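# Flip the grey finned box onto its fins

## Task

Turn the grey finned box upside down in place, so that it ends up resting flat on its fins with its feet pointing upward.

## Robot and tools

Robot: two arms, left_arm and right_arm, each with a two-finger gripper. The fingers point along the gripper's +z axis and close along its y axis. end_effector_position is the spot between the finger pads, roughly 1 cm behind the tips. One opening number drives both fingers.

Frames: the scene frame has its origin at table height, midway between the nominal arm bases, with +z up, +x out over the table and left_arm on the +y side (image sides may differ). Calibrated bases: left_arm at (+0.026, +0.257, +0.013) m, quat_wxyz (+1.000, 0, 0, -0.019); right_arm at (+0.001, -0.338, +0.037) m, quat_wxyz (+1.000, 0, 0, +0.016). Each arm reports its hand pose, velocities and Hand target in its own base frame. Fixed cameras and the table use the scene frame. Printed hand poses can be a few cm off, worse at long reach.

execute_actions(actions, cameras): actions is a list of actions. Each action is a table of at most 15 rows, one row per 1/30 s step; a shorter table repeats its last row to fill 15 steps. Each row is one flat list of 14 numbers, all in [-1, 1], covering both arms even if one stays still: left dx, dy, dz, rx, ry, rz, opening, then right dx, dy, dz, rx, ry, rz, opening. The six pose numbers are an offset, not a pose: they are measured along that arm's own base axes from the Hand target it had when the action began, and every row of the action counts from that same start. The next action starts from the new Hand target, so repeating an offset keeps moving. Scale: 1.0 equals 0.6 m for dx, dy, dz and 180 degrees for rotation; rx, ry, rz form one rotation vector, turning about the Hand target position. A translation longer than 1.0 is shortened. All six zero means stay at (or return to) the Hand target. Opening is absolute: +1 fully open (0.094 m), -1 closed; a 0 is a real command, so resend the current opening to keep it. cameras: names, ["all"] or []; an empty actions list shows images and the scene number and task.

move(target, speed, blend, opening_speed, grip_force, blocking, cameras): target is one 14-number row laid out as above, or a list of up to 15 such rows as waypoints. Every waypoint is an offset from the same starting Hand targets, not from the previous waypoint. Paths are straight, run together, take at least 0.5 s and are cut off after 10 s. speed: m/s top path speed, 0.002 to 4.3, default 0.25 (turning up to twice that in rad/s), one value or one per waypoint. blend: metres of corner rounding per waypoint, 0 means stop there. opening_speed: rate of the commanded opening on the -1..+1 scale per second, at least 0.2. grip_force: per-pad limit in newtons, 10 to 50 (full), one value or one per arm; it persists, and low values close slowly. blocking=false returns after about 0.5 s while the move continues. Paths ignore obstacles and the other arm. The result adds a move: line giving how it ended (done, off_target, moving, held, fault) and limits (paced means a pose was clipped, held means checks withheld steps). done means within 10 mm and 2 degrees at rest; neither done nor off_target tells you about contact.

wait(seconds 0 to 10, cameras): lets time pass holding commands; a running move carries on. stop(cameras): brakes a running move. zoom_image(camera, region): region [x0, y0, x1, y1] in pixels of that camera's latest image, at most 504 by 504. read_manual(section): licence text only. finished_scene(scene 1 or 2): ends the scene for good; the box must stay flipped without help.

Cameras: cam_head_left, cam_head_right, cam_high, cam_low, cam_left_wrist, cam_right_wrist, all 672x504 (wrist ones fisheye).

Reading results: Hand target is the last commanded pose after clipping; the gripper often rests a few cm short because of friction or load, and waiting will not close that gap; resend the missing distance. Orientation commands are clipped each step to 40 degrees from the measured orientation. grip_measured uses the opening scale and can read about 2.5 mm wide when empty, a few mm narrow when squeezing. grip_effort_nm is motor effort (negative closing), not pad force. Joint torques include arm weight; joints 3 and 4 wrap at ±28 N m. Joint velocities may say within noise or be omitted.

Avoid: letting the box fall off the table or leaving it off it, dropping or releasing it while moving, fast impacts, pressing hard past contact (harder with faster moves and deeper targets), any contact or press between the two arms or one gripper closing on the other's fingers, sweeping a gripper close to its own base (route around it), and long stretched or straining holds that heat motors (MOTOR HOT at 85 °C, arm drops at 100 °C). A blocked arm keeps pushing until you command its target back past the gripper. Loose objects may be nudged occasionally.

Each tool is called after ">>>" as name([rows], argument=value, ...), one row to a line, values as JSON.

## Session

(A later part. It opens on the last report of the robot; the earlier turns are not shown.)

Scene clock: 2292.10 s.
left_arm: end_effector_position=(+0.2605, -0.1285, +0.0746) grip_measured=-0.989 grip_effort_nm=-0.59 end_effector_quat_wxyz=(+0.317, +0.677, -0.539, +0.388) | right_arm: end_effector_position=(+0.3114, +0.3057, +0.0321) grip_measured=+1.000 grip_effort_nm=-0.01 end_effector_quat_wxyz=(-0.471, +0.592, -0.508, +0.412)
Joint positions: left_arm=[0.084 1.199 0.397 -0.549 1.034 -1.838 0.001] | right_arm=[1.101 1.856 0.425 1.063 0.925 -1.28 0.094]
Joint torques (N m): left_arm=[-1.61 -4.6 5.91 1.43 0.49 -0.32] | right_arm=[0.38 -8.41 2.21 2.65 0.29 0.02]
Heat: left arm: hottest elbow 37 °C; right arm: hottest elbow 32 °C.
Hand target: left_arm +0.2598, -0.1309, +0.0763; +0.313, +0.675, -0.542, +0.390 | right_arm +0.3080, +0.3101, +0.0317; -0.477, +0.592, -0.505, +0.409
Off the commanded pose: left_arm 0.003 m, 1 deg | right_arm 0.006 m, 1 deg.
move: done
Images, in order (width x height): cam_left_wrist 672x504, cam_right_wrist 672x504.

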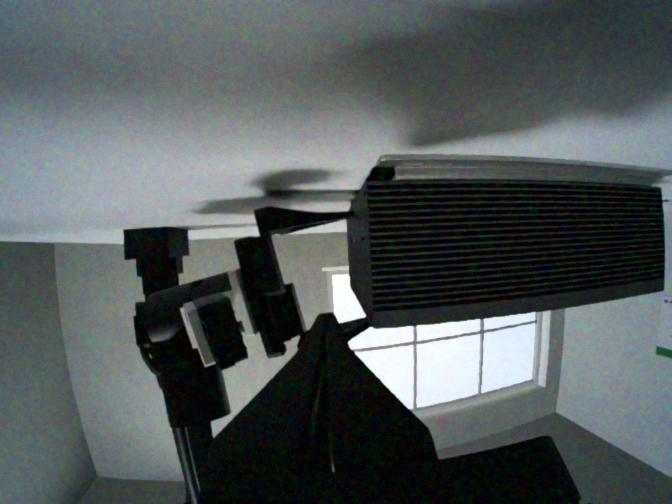

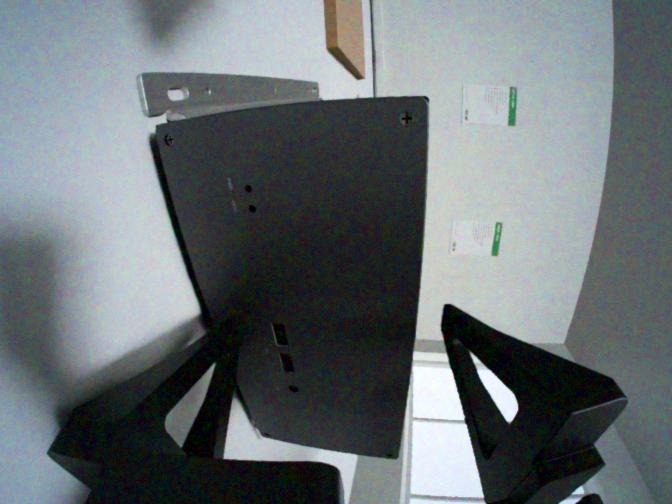

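>>> move(target=[0,0,0,0,0,0,-1,-0.0133,0.0,-0.008,0,0,0,1], speed=0.03, cameras=["cam_left_wrist","cam_right_wrist"])

>>> zoom_image(camera="cam_left_wrist", region=[220, 160, 400, 340])

Scene clock: 2299.60 s.
left_arm: end_effector_position=(+0.2605, -0.1285, +0.0746) grip_measured=-0.989 grip_effort_nm=-0.59 end_effector_quat_wxyz=(+0.317, +0.677, -0.539, +0.388) | right_arm: end_effector_position=(+0.3053, +0.3084, +0.0295) grip_measured=+1.000 grip_effort_nm=-0.01 end_effector_quat_wxyz=(-0.473, +0.591, -0.506, +0.414)
Joint positions: left_arm=[0.084 1.199 0.397 -0.549 1.034 -1.838 0.001] | right_arm=[1.123 1.871 0.425 1.077 0.946 -1.278 0.094]
Joint torques (N m): left_arm=[-1.73 -4.54 5.89 1.43 0.49 -0.34] | right_arm=[0.26 -8.06 1.69 2.54 0.31 0.14]
Heat: left arm: hottest elbow 37 °C; right arm: hottest shoulder 31 °C.
Hand target: left_arm +0.2598, -0.1309, +0.0763; +0.313, +0.675, -0.542, +0.390 | right_arm +0.3001, +0.3101, +0.0270; -0.477, +0.591, -0.505, +0.409
Off the commanded pose: left_arm 0.003 m, 1 deg | right_arm 0.006 m, 1 deg.
move: done
Images, in order (width x height): cam_left_wrist 672x504, cam_right_wrist 672x504.

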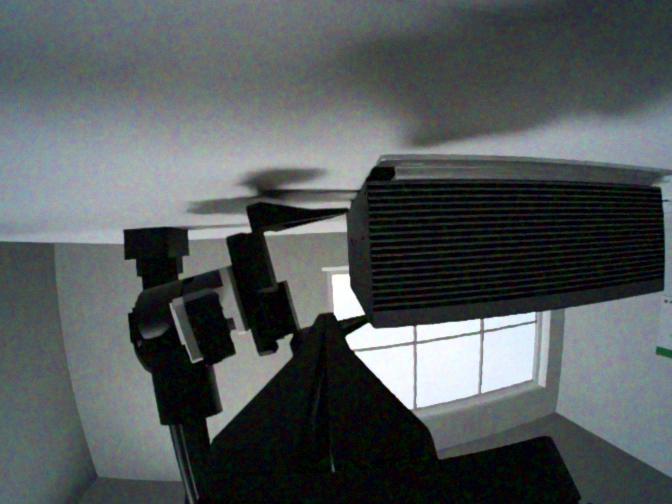

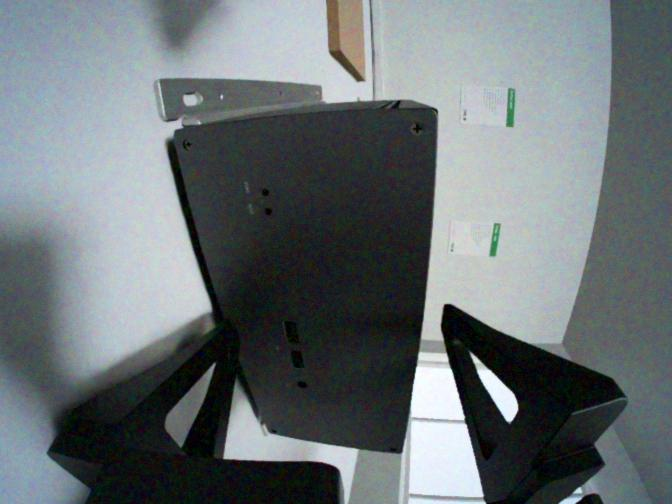

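Scaled by 2.800 from the camera's 672x504 image, which has a finer 960x720 frame.

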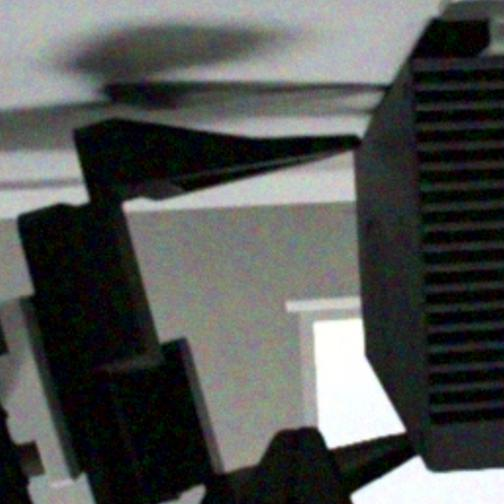

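>>> move(target=[0,0,0,0,0,0,-1,0.0,0.0,-0.0105,0,0,0,1], speed=0.02, cameras=["cam_left_wrist","cam_right_wrist"])

>>> zoom_image(camera="cam_left_wrist", region=[220, 160, 400, 340])

>>> zoom_image(camera="cam_right_wrist", region=[400, 240, 520, 330])

Scene clock: 2307.97 s.
left_arm: end_effector_position=(+0.2605, -0.1285, +0.0746) grip_measured=-0.989 grip_effort_nm=-0.59 end_effector_quat_wxyz=(+0.317, +0.677, -0.539, +0.388) | right_arm: end_effector_position=(+0.3047, +0.3071, +0.0224) grip_measured=+1.000 grip_effort_nm=-0.01 end_effector_quat_wxyz=(-0.472, +0.592, -0.506, +0.414)
Joint positions: left_arm=[0.084 1.199 0.397 -0.549 1.034 -1.838 0.001] | right_arm=[1.123 1.9 0.425 1.103 0.946 -1.277 0.094]
Joint torques (N m): left_arm=[-1.61 -4.48 5.94 1.42 0.48 -0.32] | right_arm=[0.26 -9.11 1.65 2.47 0.33 0.14]
Heat: left arm: hottest elbow 37 °C; right arm: hottest shoulder 31 °C.
Hand target: left_arm +0.2598, -0.1309, +0.0763; +0.313, +0.675, -0.542, +0.390 | right_arm +0.3001, +0.3100, +0.0207; -0.477, +0.591, -0.505, +0.409
Off the commanded pose: left_arm 0.003 m, 1 deg | right_arm 0.006 m, 1 deg.
move: done
Images, in order (width x height): cam_left_wrist 672x504, cam_right_wrist 672x504.

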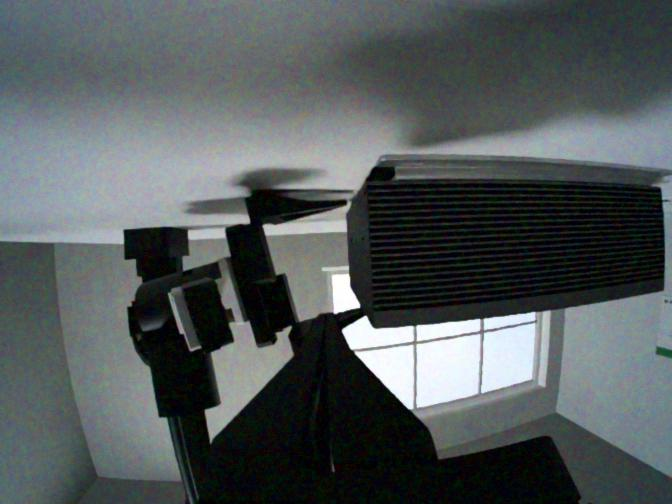

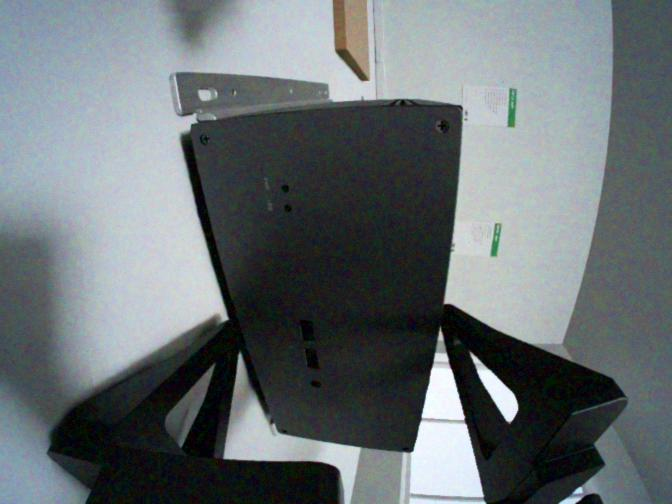

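Scaled by 2.800 from the camera's 672x504 image, which has a finer 960x720 frame.

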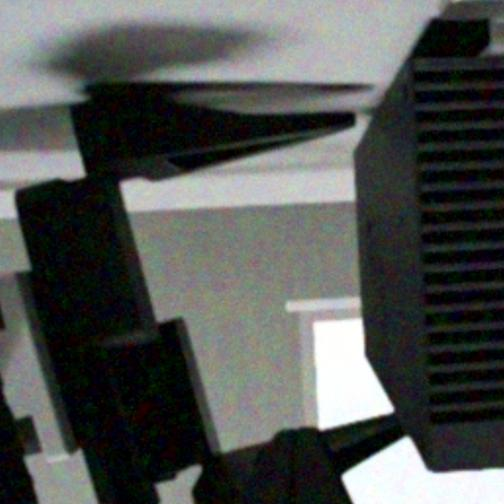

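Scaled by 4.200 from the camera's 672x504 image, which has a finer 960x720 frame.

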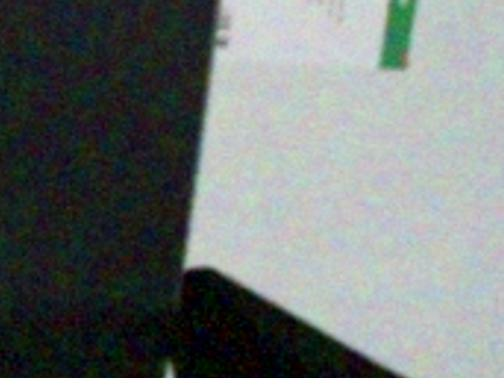

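>>> move(target=[0,0,0,0,0,0,-1,0.0,0.0,-0.0045,0,0,0,1], speed=0.02, cameras=["cam_left_wrist","cam_right_wrist"])

>>> zoom_image(camera="cam_left_wrist", region=[220, 160, 400, 340])

>>> zoom_image(camera="cam_right_wrist", region=[400, 240, 520, 330])

Scene clock: 2316.53 s.
left_arm: end_effector_position=(+0.2605, -0.1285, +0.0746) grip_measured=-0.989 grip_effort_nm=-0.59 end_effector_quat_wxyz=(+0.317, +0.677, -0.539, +0.388) | right_arm: end_effector_position=(+0.3045, +0.3066, +0.0199) grip_measured=+1.000 grip_effort_nm=-0.01 end_effector_quat_wxyz=(-0.472, +0.592, -0.506, +0.414)
Joint positions: left_arm=[0.084 1.199 0.397 -0.549 1.034 -1.838 0.001] | right_arm=[1.123 1.912 0.425 1.114 0.946 -1.277 0.094]
Joint torques (N m): left_arm=[-1.55 -4.54 5.9 1.43 0.5 -0.32] | right_arm=[0.56 -8.18 1.73 2.52 0.32 0.11]
Heat: left arm: hottest elbow 37 °C; right arm: hottest shoulder 31 °C.
Hand target: left_arm +0.2598, -0.1309, +0.0763; +0.313, +0.675, -0.542, +0.390 | right_arm +0.3001, +0.3101, +0.0180; -0.477, +0.591, -0.505, +0.409
Off the commanded pose: left_arm 0.003 m, 1 deg | right_arm 0.006 m, 1 deg.
move: done
Images, in order (width x height): cam_left_wrist 672x504, cam_right_wrist 672x504.

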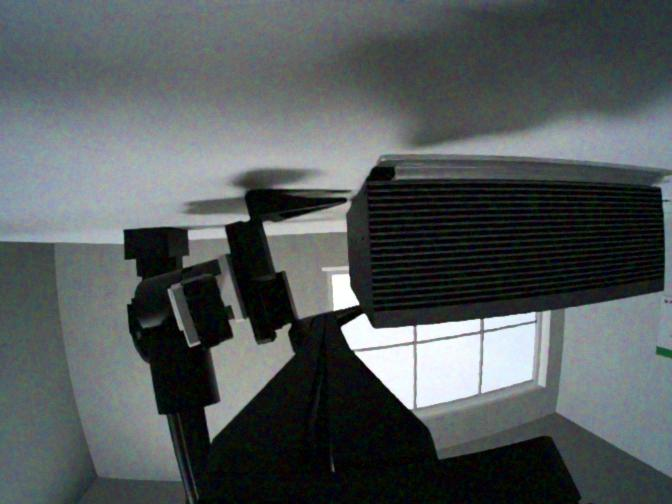

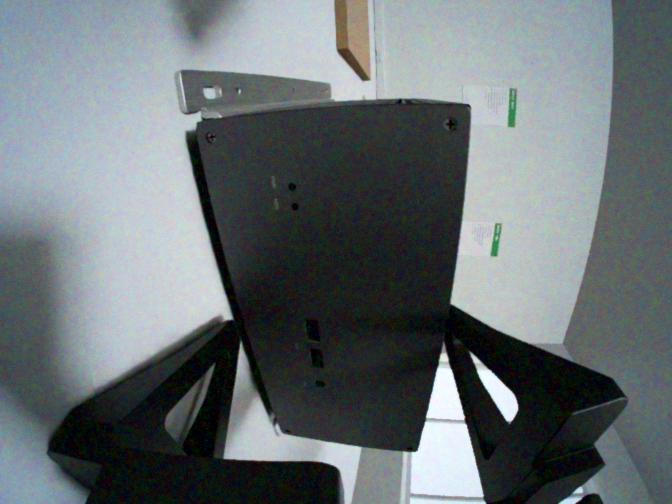

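Scaled by 2.800 from the camera's 672x504 image, which has a finer 960x720 frame.

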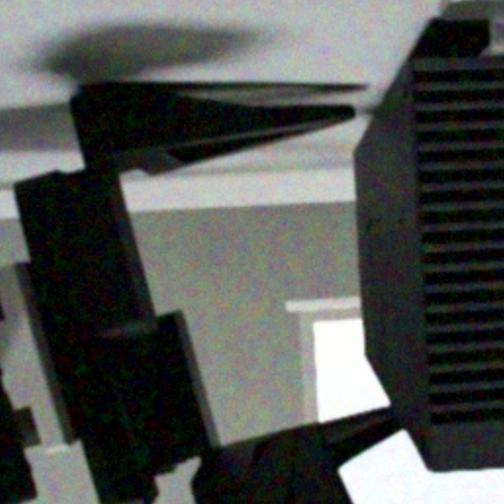

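Scaled by 4.200 from the camera's 672x504 image, which has a finer 960x720 frame.

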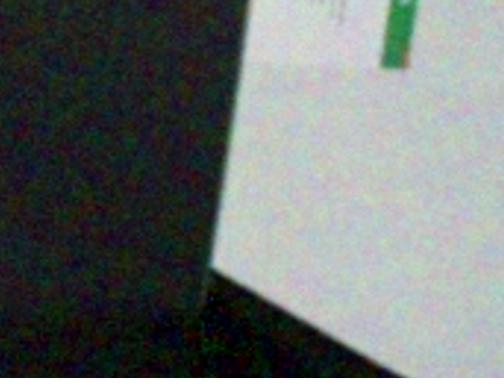

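>>> move(target=[0,0,0,0,0,0,-1,0.0,0.0,-0.0027,0,0,0,1], speed=0.02, cameras=["cam_left_wrist","cam_right_wrist"])

>>> zoom_image(camera="cam_left_wrist", region=[220, 160, 400, 340])

>>> zoom_image(camera="cam_left_wrist", region=[310, 180, 380, 230])

>>> zoom_image(camera="cam_left_wrist", region=[310, 280, 380, 330])

Scene clock: 2328.23 s.
left_arm: end_effector_position=(+0.2605, -0.1285, +0.0746) grip_measured=-0.989 grip_effort_nm=-0.59 end_effector_quat_wxyz=(+0.317, +0.677, -0.539, +0.388) | right_arm: end_effector_position=(+0.3046, +0.3067, +0.0197) grip_measured=+1.000 grip_effort_nm=-0.01 end_effector_quat_wxyz=(-0.474, +0.590, -0.506, +0.413)
Joint positions: left_arm=[0.084 1.199 0.397 -0.549 1.034 -1.838 0.001] | right_arm=[1.123 1.916 0.425 1.124 0.946 -1.277 0.094]
Joint torques (N m): left_arm=[-1.73 -4.66 5.94 1.44 0.49 -0.32] | right_arm=[0.56 -8.29 1.65 2.41 0.33 0.15]
Heat: left arm: hottest elbow 37 °C; right arm: hottest shoulder 31 °C.
Hand target: left_arm +0.2598, -0.1309, +0.0763; +0.313, +0.675, -0.542, +0.390 | right_arm +0.3001, +0.3101, +0.0164; -0.477, +0.591, -0.505, +0.409
Off the commanded pose: left_arm 0.003 m, 1 deg | right_arm 0.006 m, 1 deg.
move: done
Images, in order (width x height): cam_left_wrist 672x504, cam_right_wrist 672x504.

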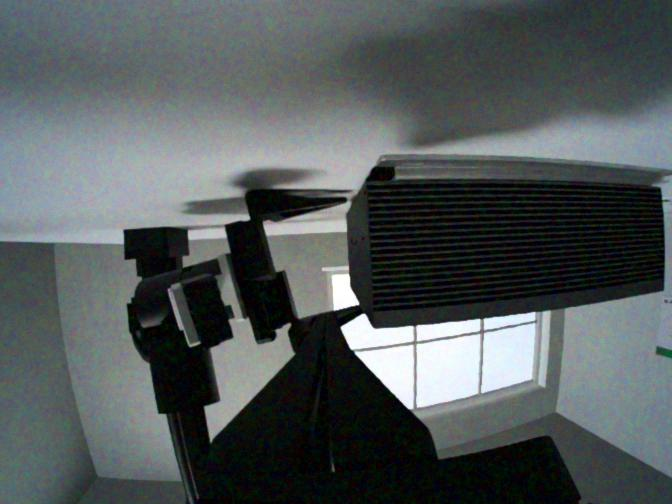

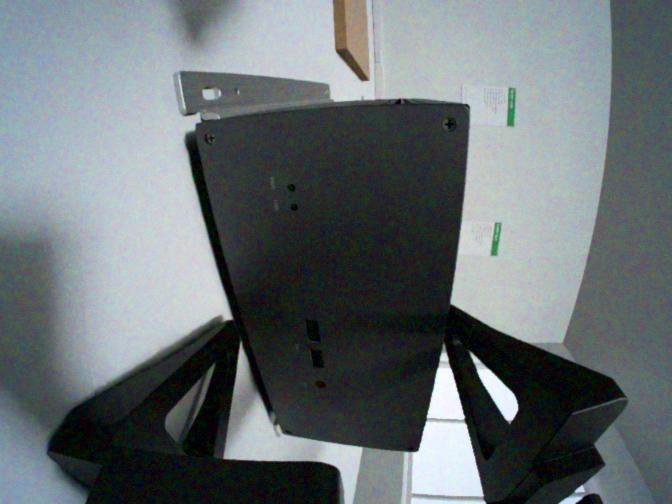

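Scaled by 2.800 from the camera's 672x504 image, which has a finer 960x720 frame.

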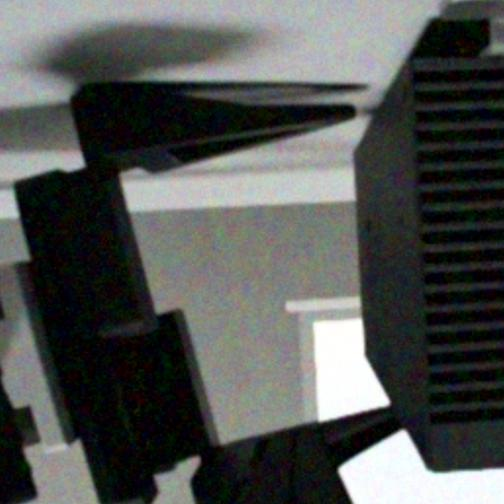

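Scaled by 7.200 from the camera's 672x504 image, which has a finer 960x720 frame.

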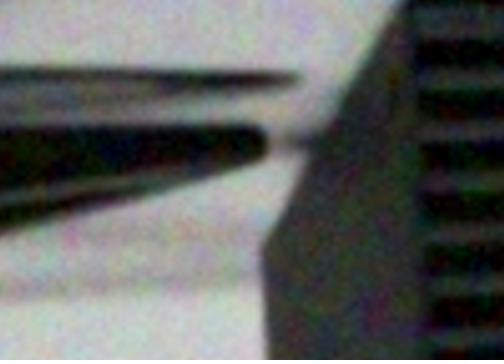

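Scaled by 7.200 from the camera's 672x504 image, which has a finer 960x720 frame.

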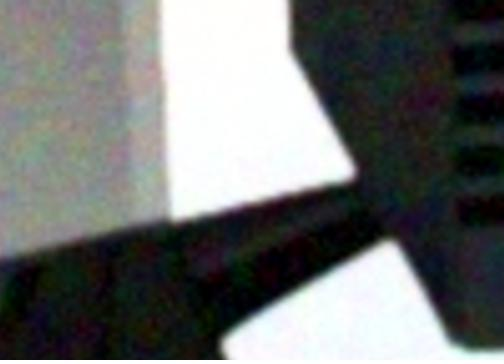

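>>> move(target=[0,0,0,0,0,0,-1,0.0,0.0,-0.0012,0,0,0,1], speed=0.02)

Scene clock: 2344.90 s.
left_arm: end_effector_position=(+0.2605, -0.1285, +0.0746) grip_measured=-0.989 grip_effort_nm=-0.59 end_effector_quat_wxyz=(+0.317, +0.677, -0.539, +0.388) | right_arm: end_effector_position=(+0.3046, +0.3068, +0.0195) grip_measured=+1.000 grip_effort_nm=-0.01 end_effector_quat_wxyz=(-0.474, +0.590, -0.507, +0.413)
Joint positions: left_arm=[0.084 1.199 0.397 -0.549 1.034 -1.838 0.001] | right_arm=[1.123 1.919 0.425 1.129 0.946 -1.277 0.094]
Joint torques (N m): left_arm=[-1.67 -4.42 5.93 1.39 0.47 -0.34] | right_arm=[0.15 -8.23 1.52 2.37 0.3 0.07]
Heat: left arm: hottest elbow 37 °C; right arm: hottest shoulder 31 °C.
Hand target: left_arm +0.2598, -0.1309, +0.0763; +0.313, +0.675, -0.542, +0.390 | right_arm +0.3001, +0.3100, +0.0156; -0.477, +0.591, -0.505, +0.409
Off the commanded pose: left_arm 0.003 m, 1 deg | right_arm 0.007 m, 1 deg.
move: done

>>> move(target=[0,0,0,0,0,0,-1,0.027,0.003,-0.001,0,0,0,1], speed=0.02, cameras=["cam_left_wrist","cam_right_wrist"])

>>> zoom_image(camera="cam_left_wrist", region=[310, 180, 380, 230])

>>> zoom_image(camera="cam_left_wrist", region=[310, 280, 380, 330])

Scene clock: 2354.47 s.
left_arm: end_effector_position=(+0.2605, -0.1285, +0.0746) grip_measured=-0.989 grip_effort_nm=-0.59 end_effector_quat_wxyz=(+0.317, +0.677, -0.539, +0.388) | right_arm: end_effector_position=(+0.3064, +0.3089, +0.0195) grip_measured=+1.000 grip_effort_nm=-0.01 end_effector_quat_wxyz=(-0.480, +0.592, -0.504, +0.406)
Joint positions: left_arm=[0.084 1.199 0.397 -0.549 1.034 -1.838 0.001] | right_arm=[1.115 1.923 0.425 1.146 0.921 -1.282 0.094]
Joint torques (N m): left_arm=[-1.61 -4.66 5.93 1.39 0.48 -0.33] | right_arm=[-2.32 -7.41 3.43 2.26 -0.33 -0.05]
Heat: left arm: hottest elbow 37 °C; right arm: hottest shoulder 31 °C.
Hand target: left_arm +0.2598, -0.1309, +0.0763; +0.313, +0.675, -0.542, +0.390 | right_arm +0.3163, +0.3119, +0.0151; -0.477, +0.591, -0.505, +0.409
Off the commanded pose: left_arm 0.003 m, 1 deg | right_arm 0.011 m, 1 deg.
move: off_target (right_arm)
Images, in order (width x height): cam_left_wrist 672x504, cam_right_wrist 672x504.

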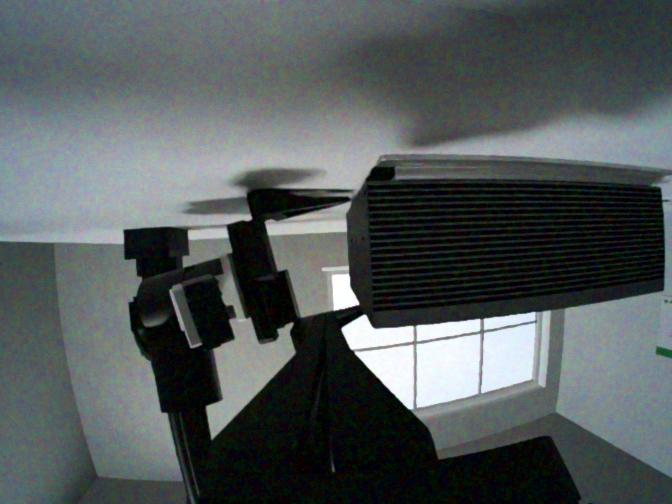

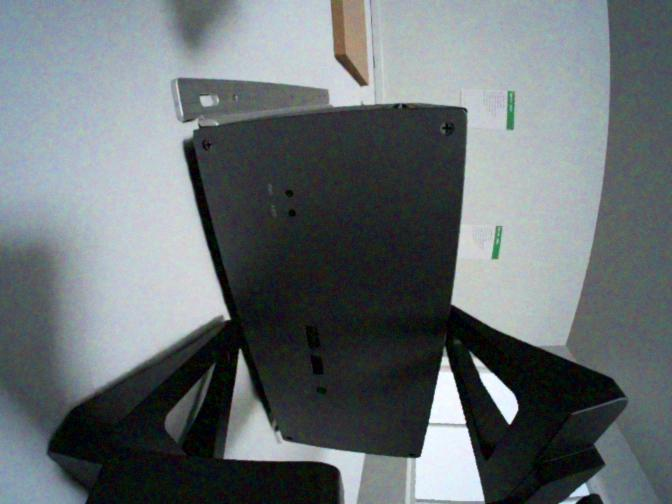

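Scaled by 7.200 from the camera's 672x504 image, which has a finer 960x720 frame.

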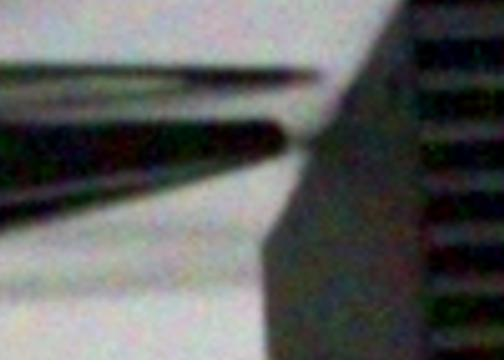

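Scaled by 7.200 from the camera's 672x504 image, which has a finer 960x720 frame.

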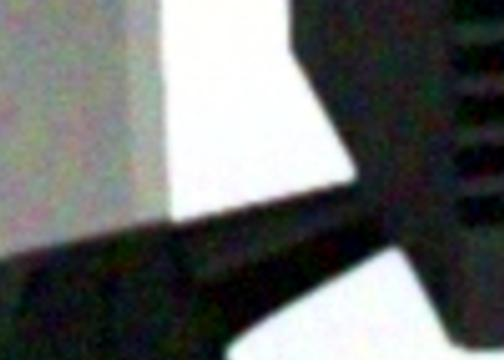

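>>> move(target=[0,0,0,0,0,0,-1,0.01,0.0011,0.0,0,0,0,1], speed=0.02, cameras=["cam_left_wrist"])

>>> zoom_image(camera="cam_left_wrist", region=[310, 180, 380, 230])

>>> zoom_image(camera="cam_left_wrist", region=[310, 280, 380, 330])

Scene clock: 2360.97 s.
left_arm: end_effector_position=(+0.2605, -0.1285, +0.0746) grip_measured=-0.989 grip_effort_nm=-0.59 end_effector_quat_wxyz=(+0.317, +0.677, -0.539, +0.388) | right_arm: end_effector_position=(+0.3139, +0.3123, +0.0195) grip_measured=+1.000 grip_effort_nm=-0.01 end_effector_quat_wxyz=(-0.481, +0.593, -0.503, +0.405)
Joint positions: left_arm=[0.084 1.199 0.397 -0.549 1.034 -1.838 0.001] | right_arm=[1.097 1.929 0.44 1.146 0.901 -1.295 0.094]
Joint torques (N m): left_arm=[-1.73 -4.54 5.86 1.46 0.47 -0.32] | right_arm=[-2.14 -7.77 2.85 2.15 -0.15 -0.03]
Heat: left arm: hottest elbow 37 °C; right arm: hottest elbow 31 °C.
Hand target: left_arm +0.2598, -0.1309, +0.0763; +0.313, +0.675, -0.542, +0.390 | right_arm +0.3223, +0.3127, +0.0151; -0.477, +0.591, -0.505, +0.409
Off the commanded pose: left_arm 0.003 m, 1 deg | right_arm 0.009 m, 1 deg.
move: done
Images, in order (width x height): cam_left_wrist 672x504.

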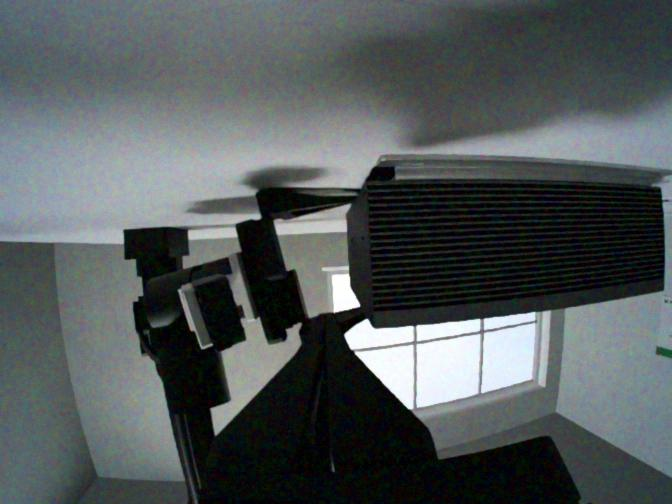

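Scaled by 7.200 from the camera's 672x504 image, which has a finer 960x720 frame.

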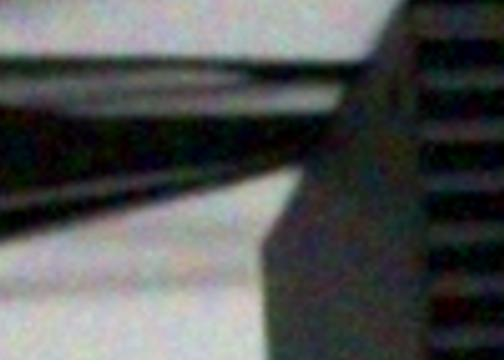

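Scaled by 7.200 from the camera's 672x504 image, which has a finer 960x720 frame.

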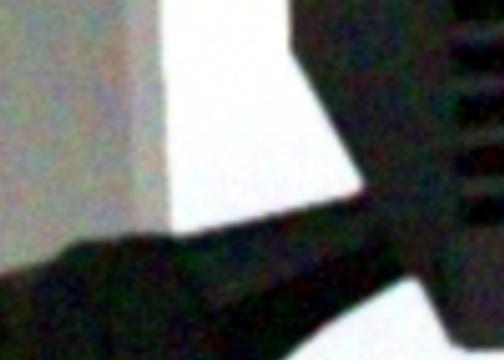

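>>> move(target=[0,0,0,0,0,0,-1,0.0067,0.0,0.0,0,0,0,1], speed=0.02, cameras=["cam_left_wrist","cam_right_wrist"])

>>> zoom_image(camera="cam_left_wrist", region=[310, 180, 380, 230])

>>> zoom_image(camera="cam_left_wrist", region=[330, 140, 450, 230])

Scene clock: 2370.53 s.
left_arm: end_effector_position=(+0.2605, -0.1285, +0.0746) grip_measured=-0.989 grip_effort_nm=-0.59 end_effector_quat_wxyz=(+0.317, +0.677, -0.539, +0.388) | right_arm: end_effector_position=(+0.3150, +0.3127, +0.0193) grip_measured=+1.000 grip_effort_nm=-0.01 end_effector_quat_wxyz=(-0.481, +0.595, -0.501, +0.405)
Joint positions: left_arm=[0.084 1.199 0.397 -0.549 1.034 -1.838 0.001] | right_arm=[1.093 1.929 0.441 1.147 0.894 -1.301 0.094]
Joint torques (N m): left_arm=[-1.67 -4.66 5.91 1.4 0.48 -0.33] | right_arm=[-2.43 -8.29 3.23 2.17 -0.26 -0.02]
Heat: left arm: hottest elbow 37 °C; right arm: hottest elbow 31 °C.
Hand target: left_arm +0.2598, -0.1309, +0.0763; +0.313, +0.675, -0.542, +0.390 | right_arm +0.3264, +0.3126, +0.0152; -0.477, +0.591, -0.505, +0.409
Off the commanded pose: left_arm 0.003 m, 1 deg | right_arm 0.012 m, 1 deg.
move: off_target (right_arm)
Images, in order (width x height): cam_left_wrist 672x504, cam_right_wrist 672x504.

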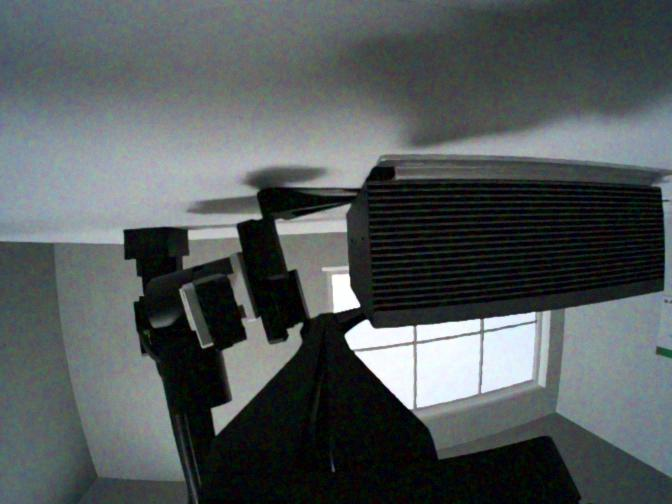

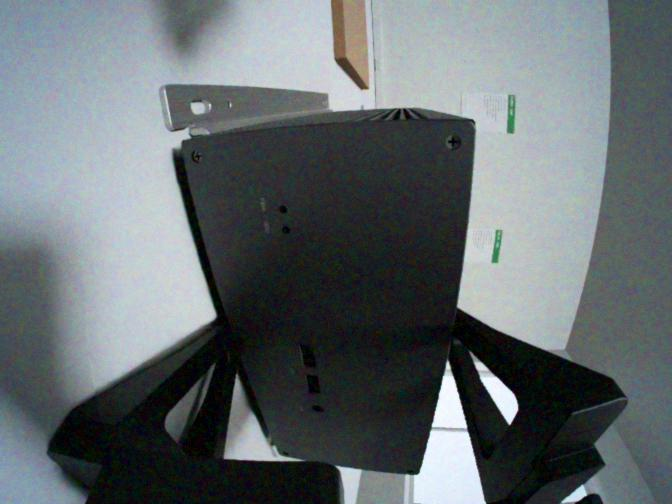

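Scaled by 7.200 from the camera's 672x504 image, which has a finer 960x720 frame.

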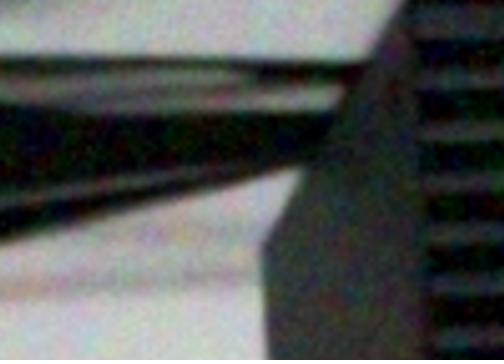

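Scaled by 4.200 from the camera's 672x504 image, which has a finer 960x720 frame.

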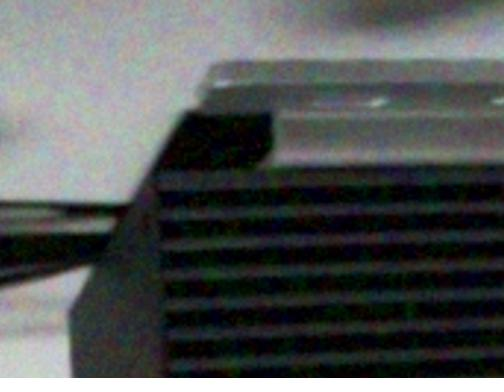

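>>> move(target=[0,0,0,0,0,0,-1,0.0,0.0,0.03,0,0,0,1], speed=0.02, cameras=["cam_left_wrist","cam_right_wrist"])

>>> zoom_image(camera="cam_left_wrist", region=[310, 180, 380, 230])

>>> zoom_image(camera="cam_left_wrist", region=[330, 140, 450, 230])

Scene clock: 2379.23 s.
left_arm: end_effector_position=(+0.2605, -0.1285, +0.0746) grip_measured=-0.989 grip_effort_nm=-0.59 end_effector_quat_wxyz=(+0.317, +0.677, -0.539, +0.388) | right_arm: end_effector_position=(+0.3156, +0.3129, +0.0197) grip_measured=+1.000 grip_effort_nm=-0.05 end_effector_quat_wxyz=(-0.473, +0.604, -0.500, +0.402)
Joint positions: left_arm=[0.084 1.199 0.397 -0.549 1.034 -1.838 0.001] | right_arm=[1.089 1.902 0.441 1.091 0.88 -1.293 0.094]
Joint torques (N m): left_arm=[-1.67 -4.37 5.93 1.43 0.49 -0.32] | right_arm=[-2.26 -11.69 2.81 1.72 0.31 -0.12]
Heat: left arm: hottest elbow 37 °C; right arm: hottest elbow 31 °C.
Hand target: left_arm +0.2598, -0.1309, +0.0763; +0.313, +0.675, -0.542, +0.390 | right_arm +0.3262, +0.3127, +0.0330; -0.477, +0.591, -0.505, +0.409
Off the commanded pose: left_arm 0.003 m, 1 deg | right_arm 0.017 m, 2 deg.
move: off_target (right_arm)
Images, in order (width x height): cam_left_wrist 672x504, cam_right_wrist 672x504.

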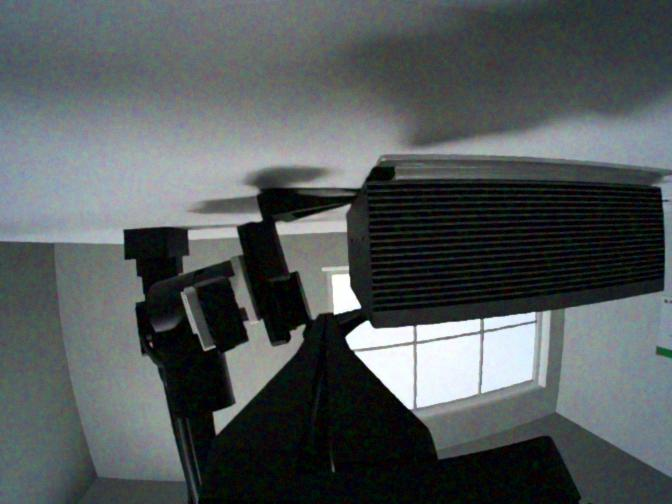

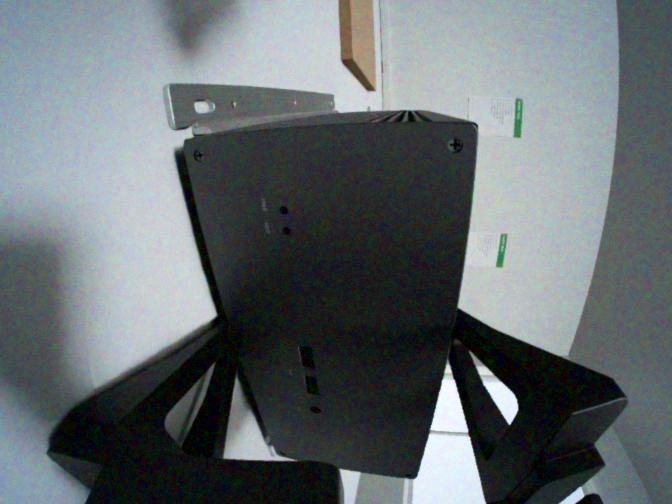

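Scaled by 7.200 from the camera's 672x504 image, which has a finer 960x720 frame.

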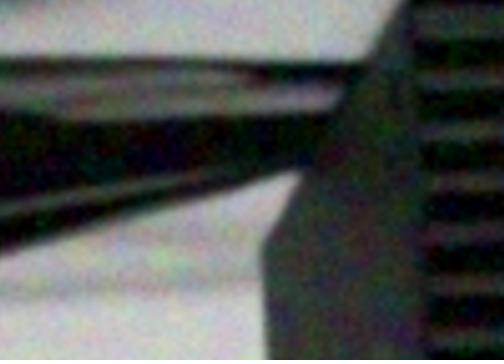

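Scaled by 4.200 from the camera's 672x504 image, which has a finer 960x720 frame.

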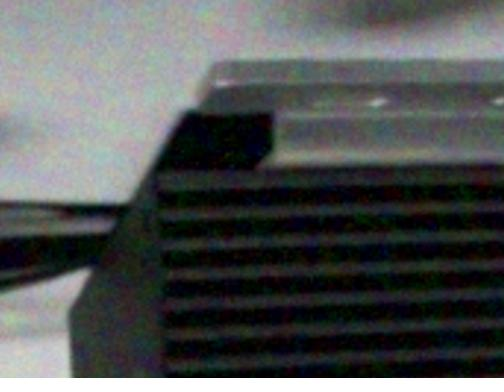

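>>> move(target=[0,0,0,0,0,0,-1,0.0,0.0,0.025,0,0,0,1], speed=0.02, cameras=["cam_left_wrist","cam_right_wrist"])

>>> zoom_image(camera="cam_left_wrist", region=[310, 180, 380, 230])

>>> zoom_image(camera="cam_left_wrist", region=[330, 140, 450, 230])

Scene clock: 2388.17 s.
left_arm: end_effector_position=(+0.2605, -0.1285, +0.0746) grip_measured=-0.989 grip_effort_nm=-0.59 end_effector_quat_wxyz=(+0.317, +0.677, -0.539, +0.388) | right_arm: end_effector_position=(+0.3164, +0.3113, +0.0222) grip_measured=+1.000 grip_effort_nm=-0.13 end_effector_quat_wxyz=(-0.463, +0.610, -0.505, +0.400)
Joint positions: left_arm=[0.084 1.199 0.397 -0.549 1.034 -1.838 0.001] | right_arm=[1.084 1.864 0.441 1.017 0.876 -1.273 0.094]
Joint torques (N m): left_arm=[-1.67 -4.42 5.91 1.4 0.49 -0.33] | right_arm=[-2.14 -14.21 2.91 2.43 0.61 -0.3]
Heat: left arm: hottest elbow 37 °C; right arm: hottest shoulder 31 °C.
Hand target: left_arm +0.2598, -0.1309, +0.0763; +0.313, +0.675, -0.542, +0.390 | right_arm +0.3263, +0.3126, +0.0481; -0.477, +0.591, -0.505, +0.409
Off the commanded pose: left_arm 0.003 m, 1 deg | right_arm 0.028 m, 3 deg.
move: off_target (right_arm)
Images, in order (width x height): cam_left_wrist 672x504, cam_right_wrist 672x504.

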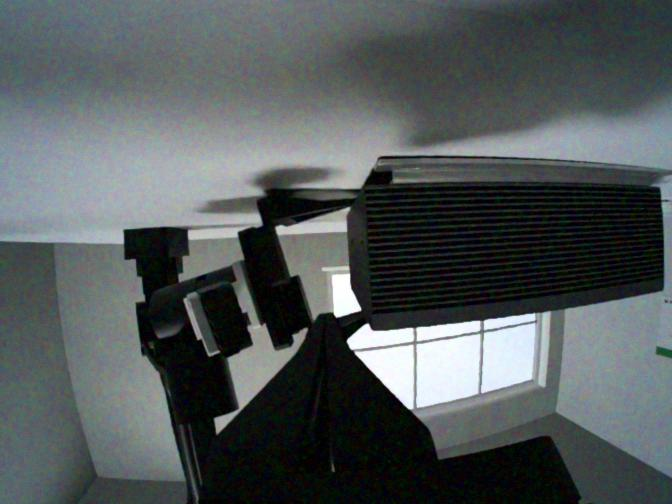

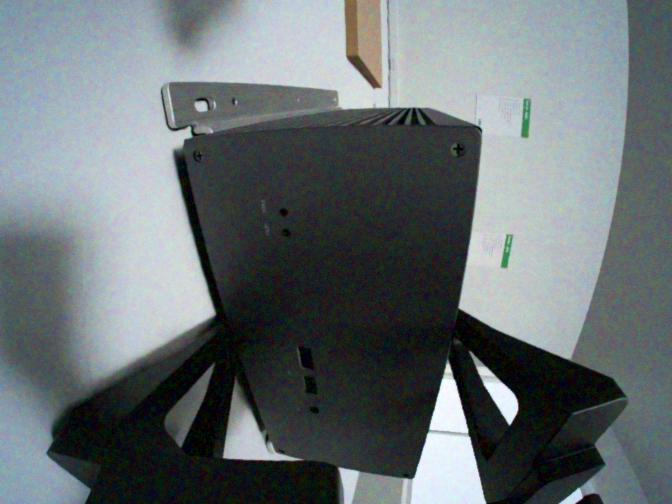

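Scaled by 7.200 from the camera's 672x504 image, which has a finer 960x720 frame.

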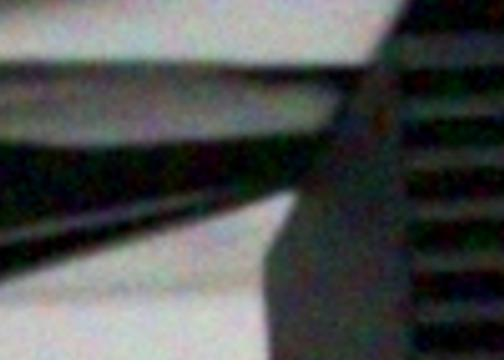

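Scaled by 4.200 from the camera's 672x504 image, which has a finer 960x720 frame.

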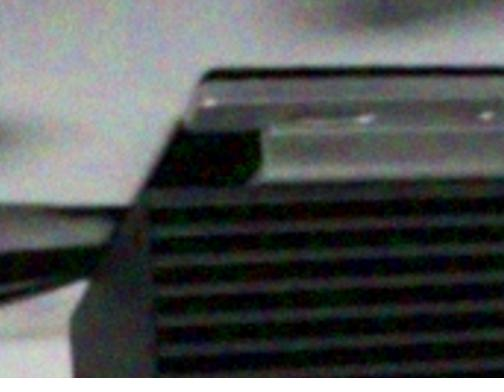

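>>> move(target=[0,0,0,0,0,0,-1,0.003,0.0,0.0333,0,0,0,1], speed=0.03, cameras=["cam_left_wrist","cam_right_wrist"])

>>> zoom_image(camera="cam_left_wrist", region=[310, 140, 450, 240])

Scene clock: 2398.07 s.
left_arm: end_effector_position=(+0.2605, -0.1285, +0.0746) grip_measured=-0.989 grip_effort_nm=-0.59 end_effector_quat_wxyz=(+0.317, +0.677, -0.539, +0.388) | right_arm: end_effector_position=(+0.3159, +0.3060, +0.0305) grip_measured=+1.000 grip_effort_nm=-0.13 end_effector_quat_wxyz=(-0.451, +0.617, -0.508, +0.396)
Joint positions: left_arm=[0.084 1.199 0.397 -0.549 1.034 -1.838 0.001] | right_arm=[1.076 1.794 0.431 0.919 0.865 -1.255 0.094]
Joint torques (N m): left_arm=[-1.67 -4.54 5.9 1.43 0.49 -0.33] | right_arm=[-2.14 -14.86 3.75 2.97 0.94 -0.49]
Heat: left arm: hottest elbow 37 °C; right arm: hottest shoulder 31 °C.
Hand target: left_arm +0.2598, -0.1309, +0.0763; +0.313, +0.675, -0.542, +0.390 | right_arm +0.3281, +0.3125, +0.0680; -0.477, +0.591, -0.505, +0.410
Off the commanded pose: left_arm 0.003 m, 1 deg | right_arm 0.040 m, 5 deg.
move: off_target (right_arm)
Images, in order (width x height): cam_left_wrist 672x504, cam_right_wrist 672x504.

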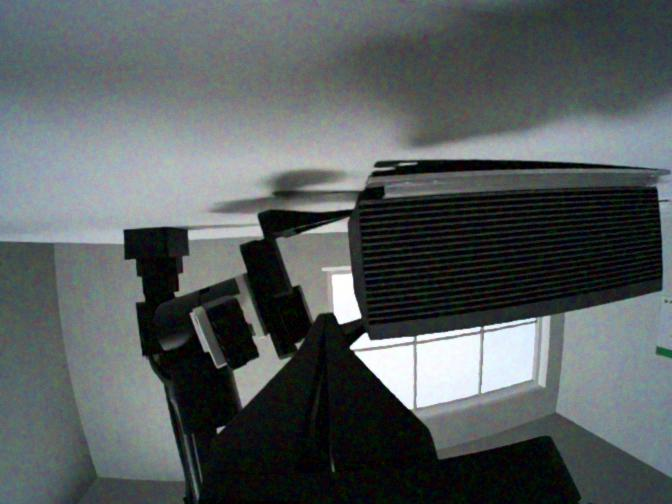

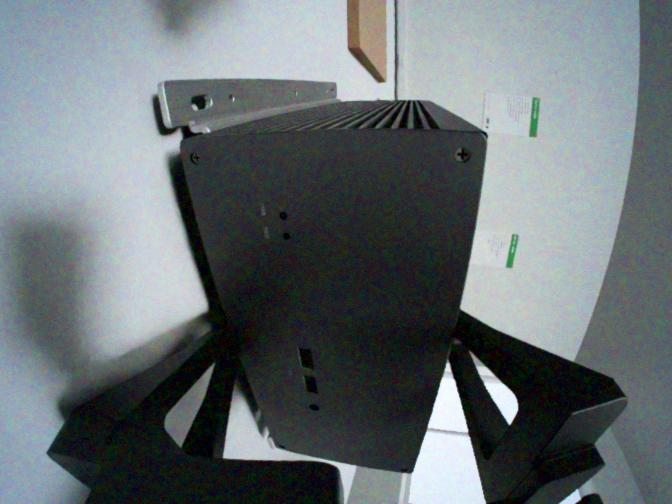

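Scaled by 3.600 from the camera's 672x504 image, which has a finer 960x720 frame.

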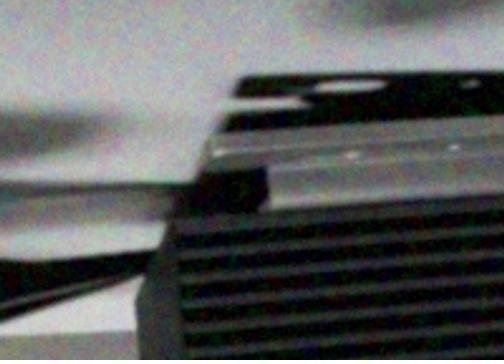

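>>> move(target=[0,0,0,0,0,0,-1,0.004,0.0,0.02,0.0047,-0.033,0,1], speed=0.03, cameras=["cam_left_wrist","cam_right_wrist"])

>>> zoom_image(camera="cam_left_wrist", region=[220, 140, 420, 340])

Scene clock: 2428.97 s.
left_arm: end_effector_position=(+0.2605, -0.1285, +0.0746) grip_measured=-0.989 grip_effort_nm=-0.59 end_effector_quat_wxyz=(+0.317, +0.677, -0.539, +0.388) | right_arm: end_effector_position=(+0.3148, +0.3000, +0.0365) grip_measured=+1.000 grip_effort_nm=-0.13 end_effector_quat_wxyz=(-0.457, +0.619, -0.472, +0.429)
Joint positions: left_arm=[0.084 1.199 0.397 -0.549 1.034 -1.838 0.001] | right_arm=[1.076 1.842 0.404 1.097 0.882 -1.405 0.094]
Joint torques (N m): left_arm=[-1.67 -4.48 5.91 1.43 0.49 -0.32] | right_arm=[-2.43 -13.1 4.42 5.18 1.12 -0.24]
Heat: left arm: hottest elbow 37 °C; right arm: hottest shoulder 32 °C.
Hand target: left_arm +0.2598, -0.1309, +0.0763; +0.313, +0.675, -0.542, +0.390 | right_arm +0.3305, +0.3126, +0.0800; -0.507, +0.566, -0.482, +0.436
Off the commanded pose: left_arm 0.003 m, 1 deg | right_arm 0.048 m, 8 deg.
move: off_target (right_arm)
Images, in order (width x height): cam_left_wrist 672x504, cam_right_wrist 672x504.

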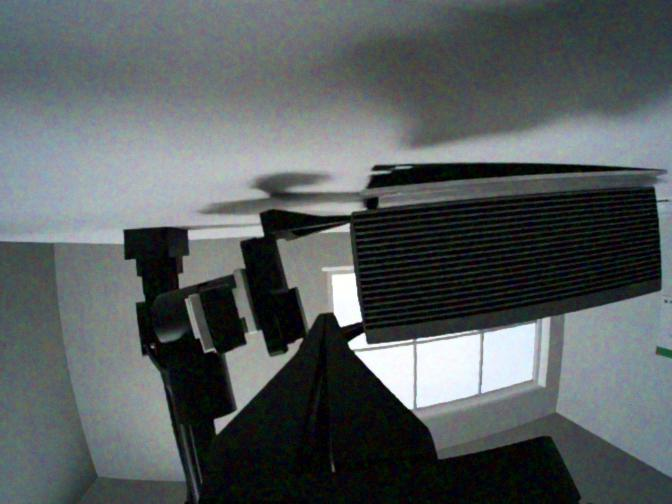

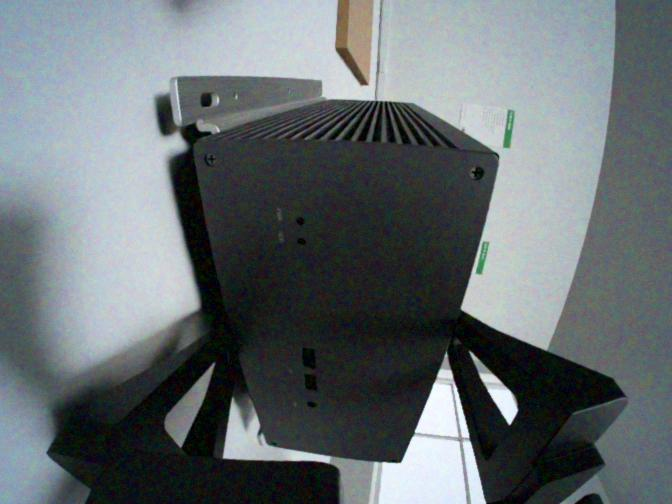

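Scaled by 2.520 from the camera's 672x504 image, which has a finer 960x720 frame.

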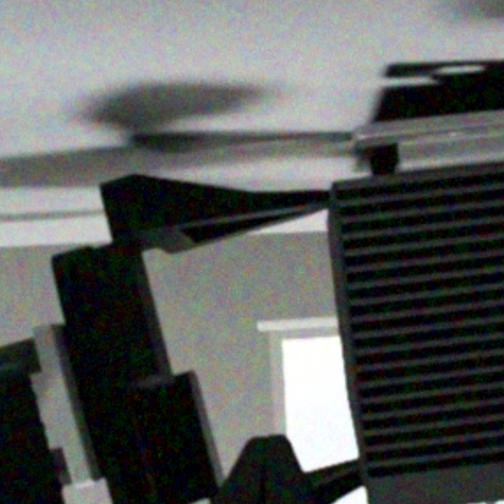

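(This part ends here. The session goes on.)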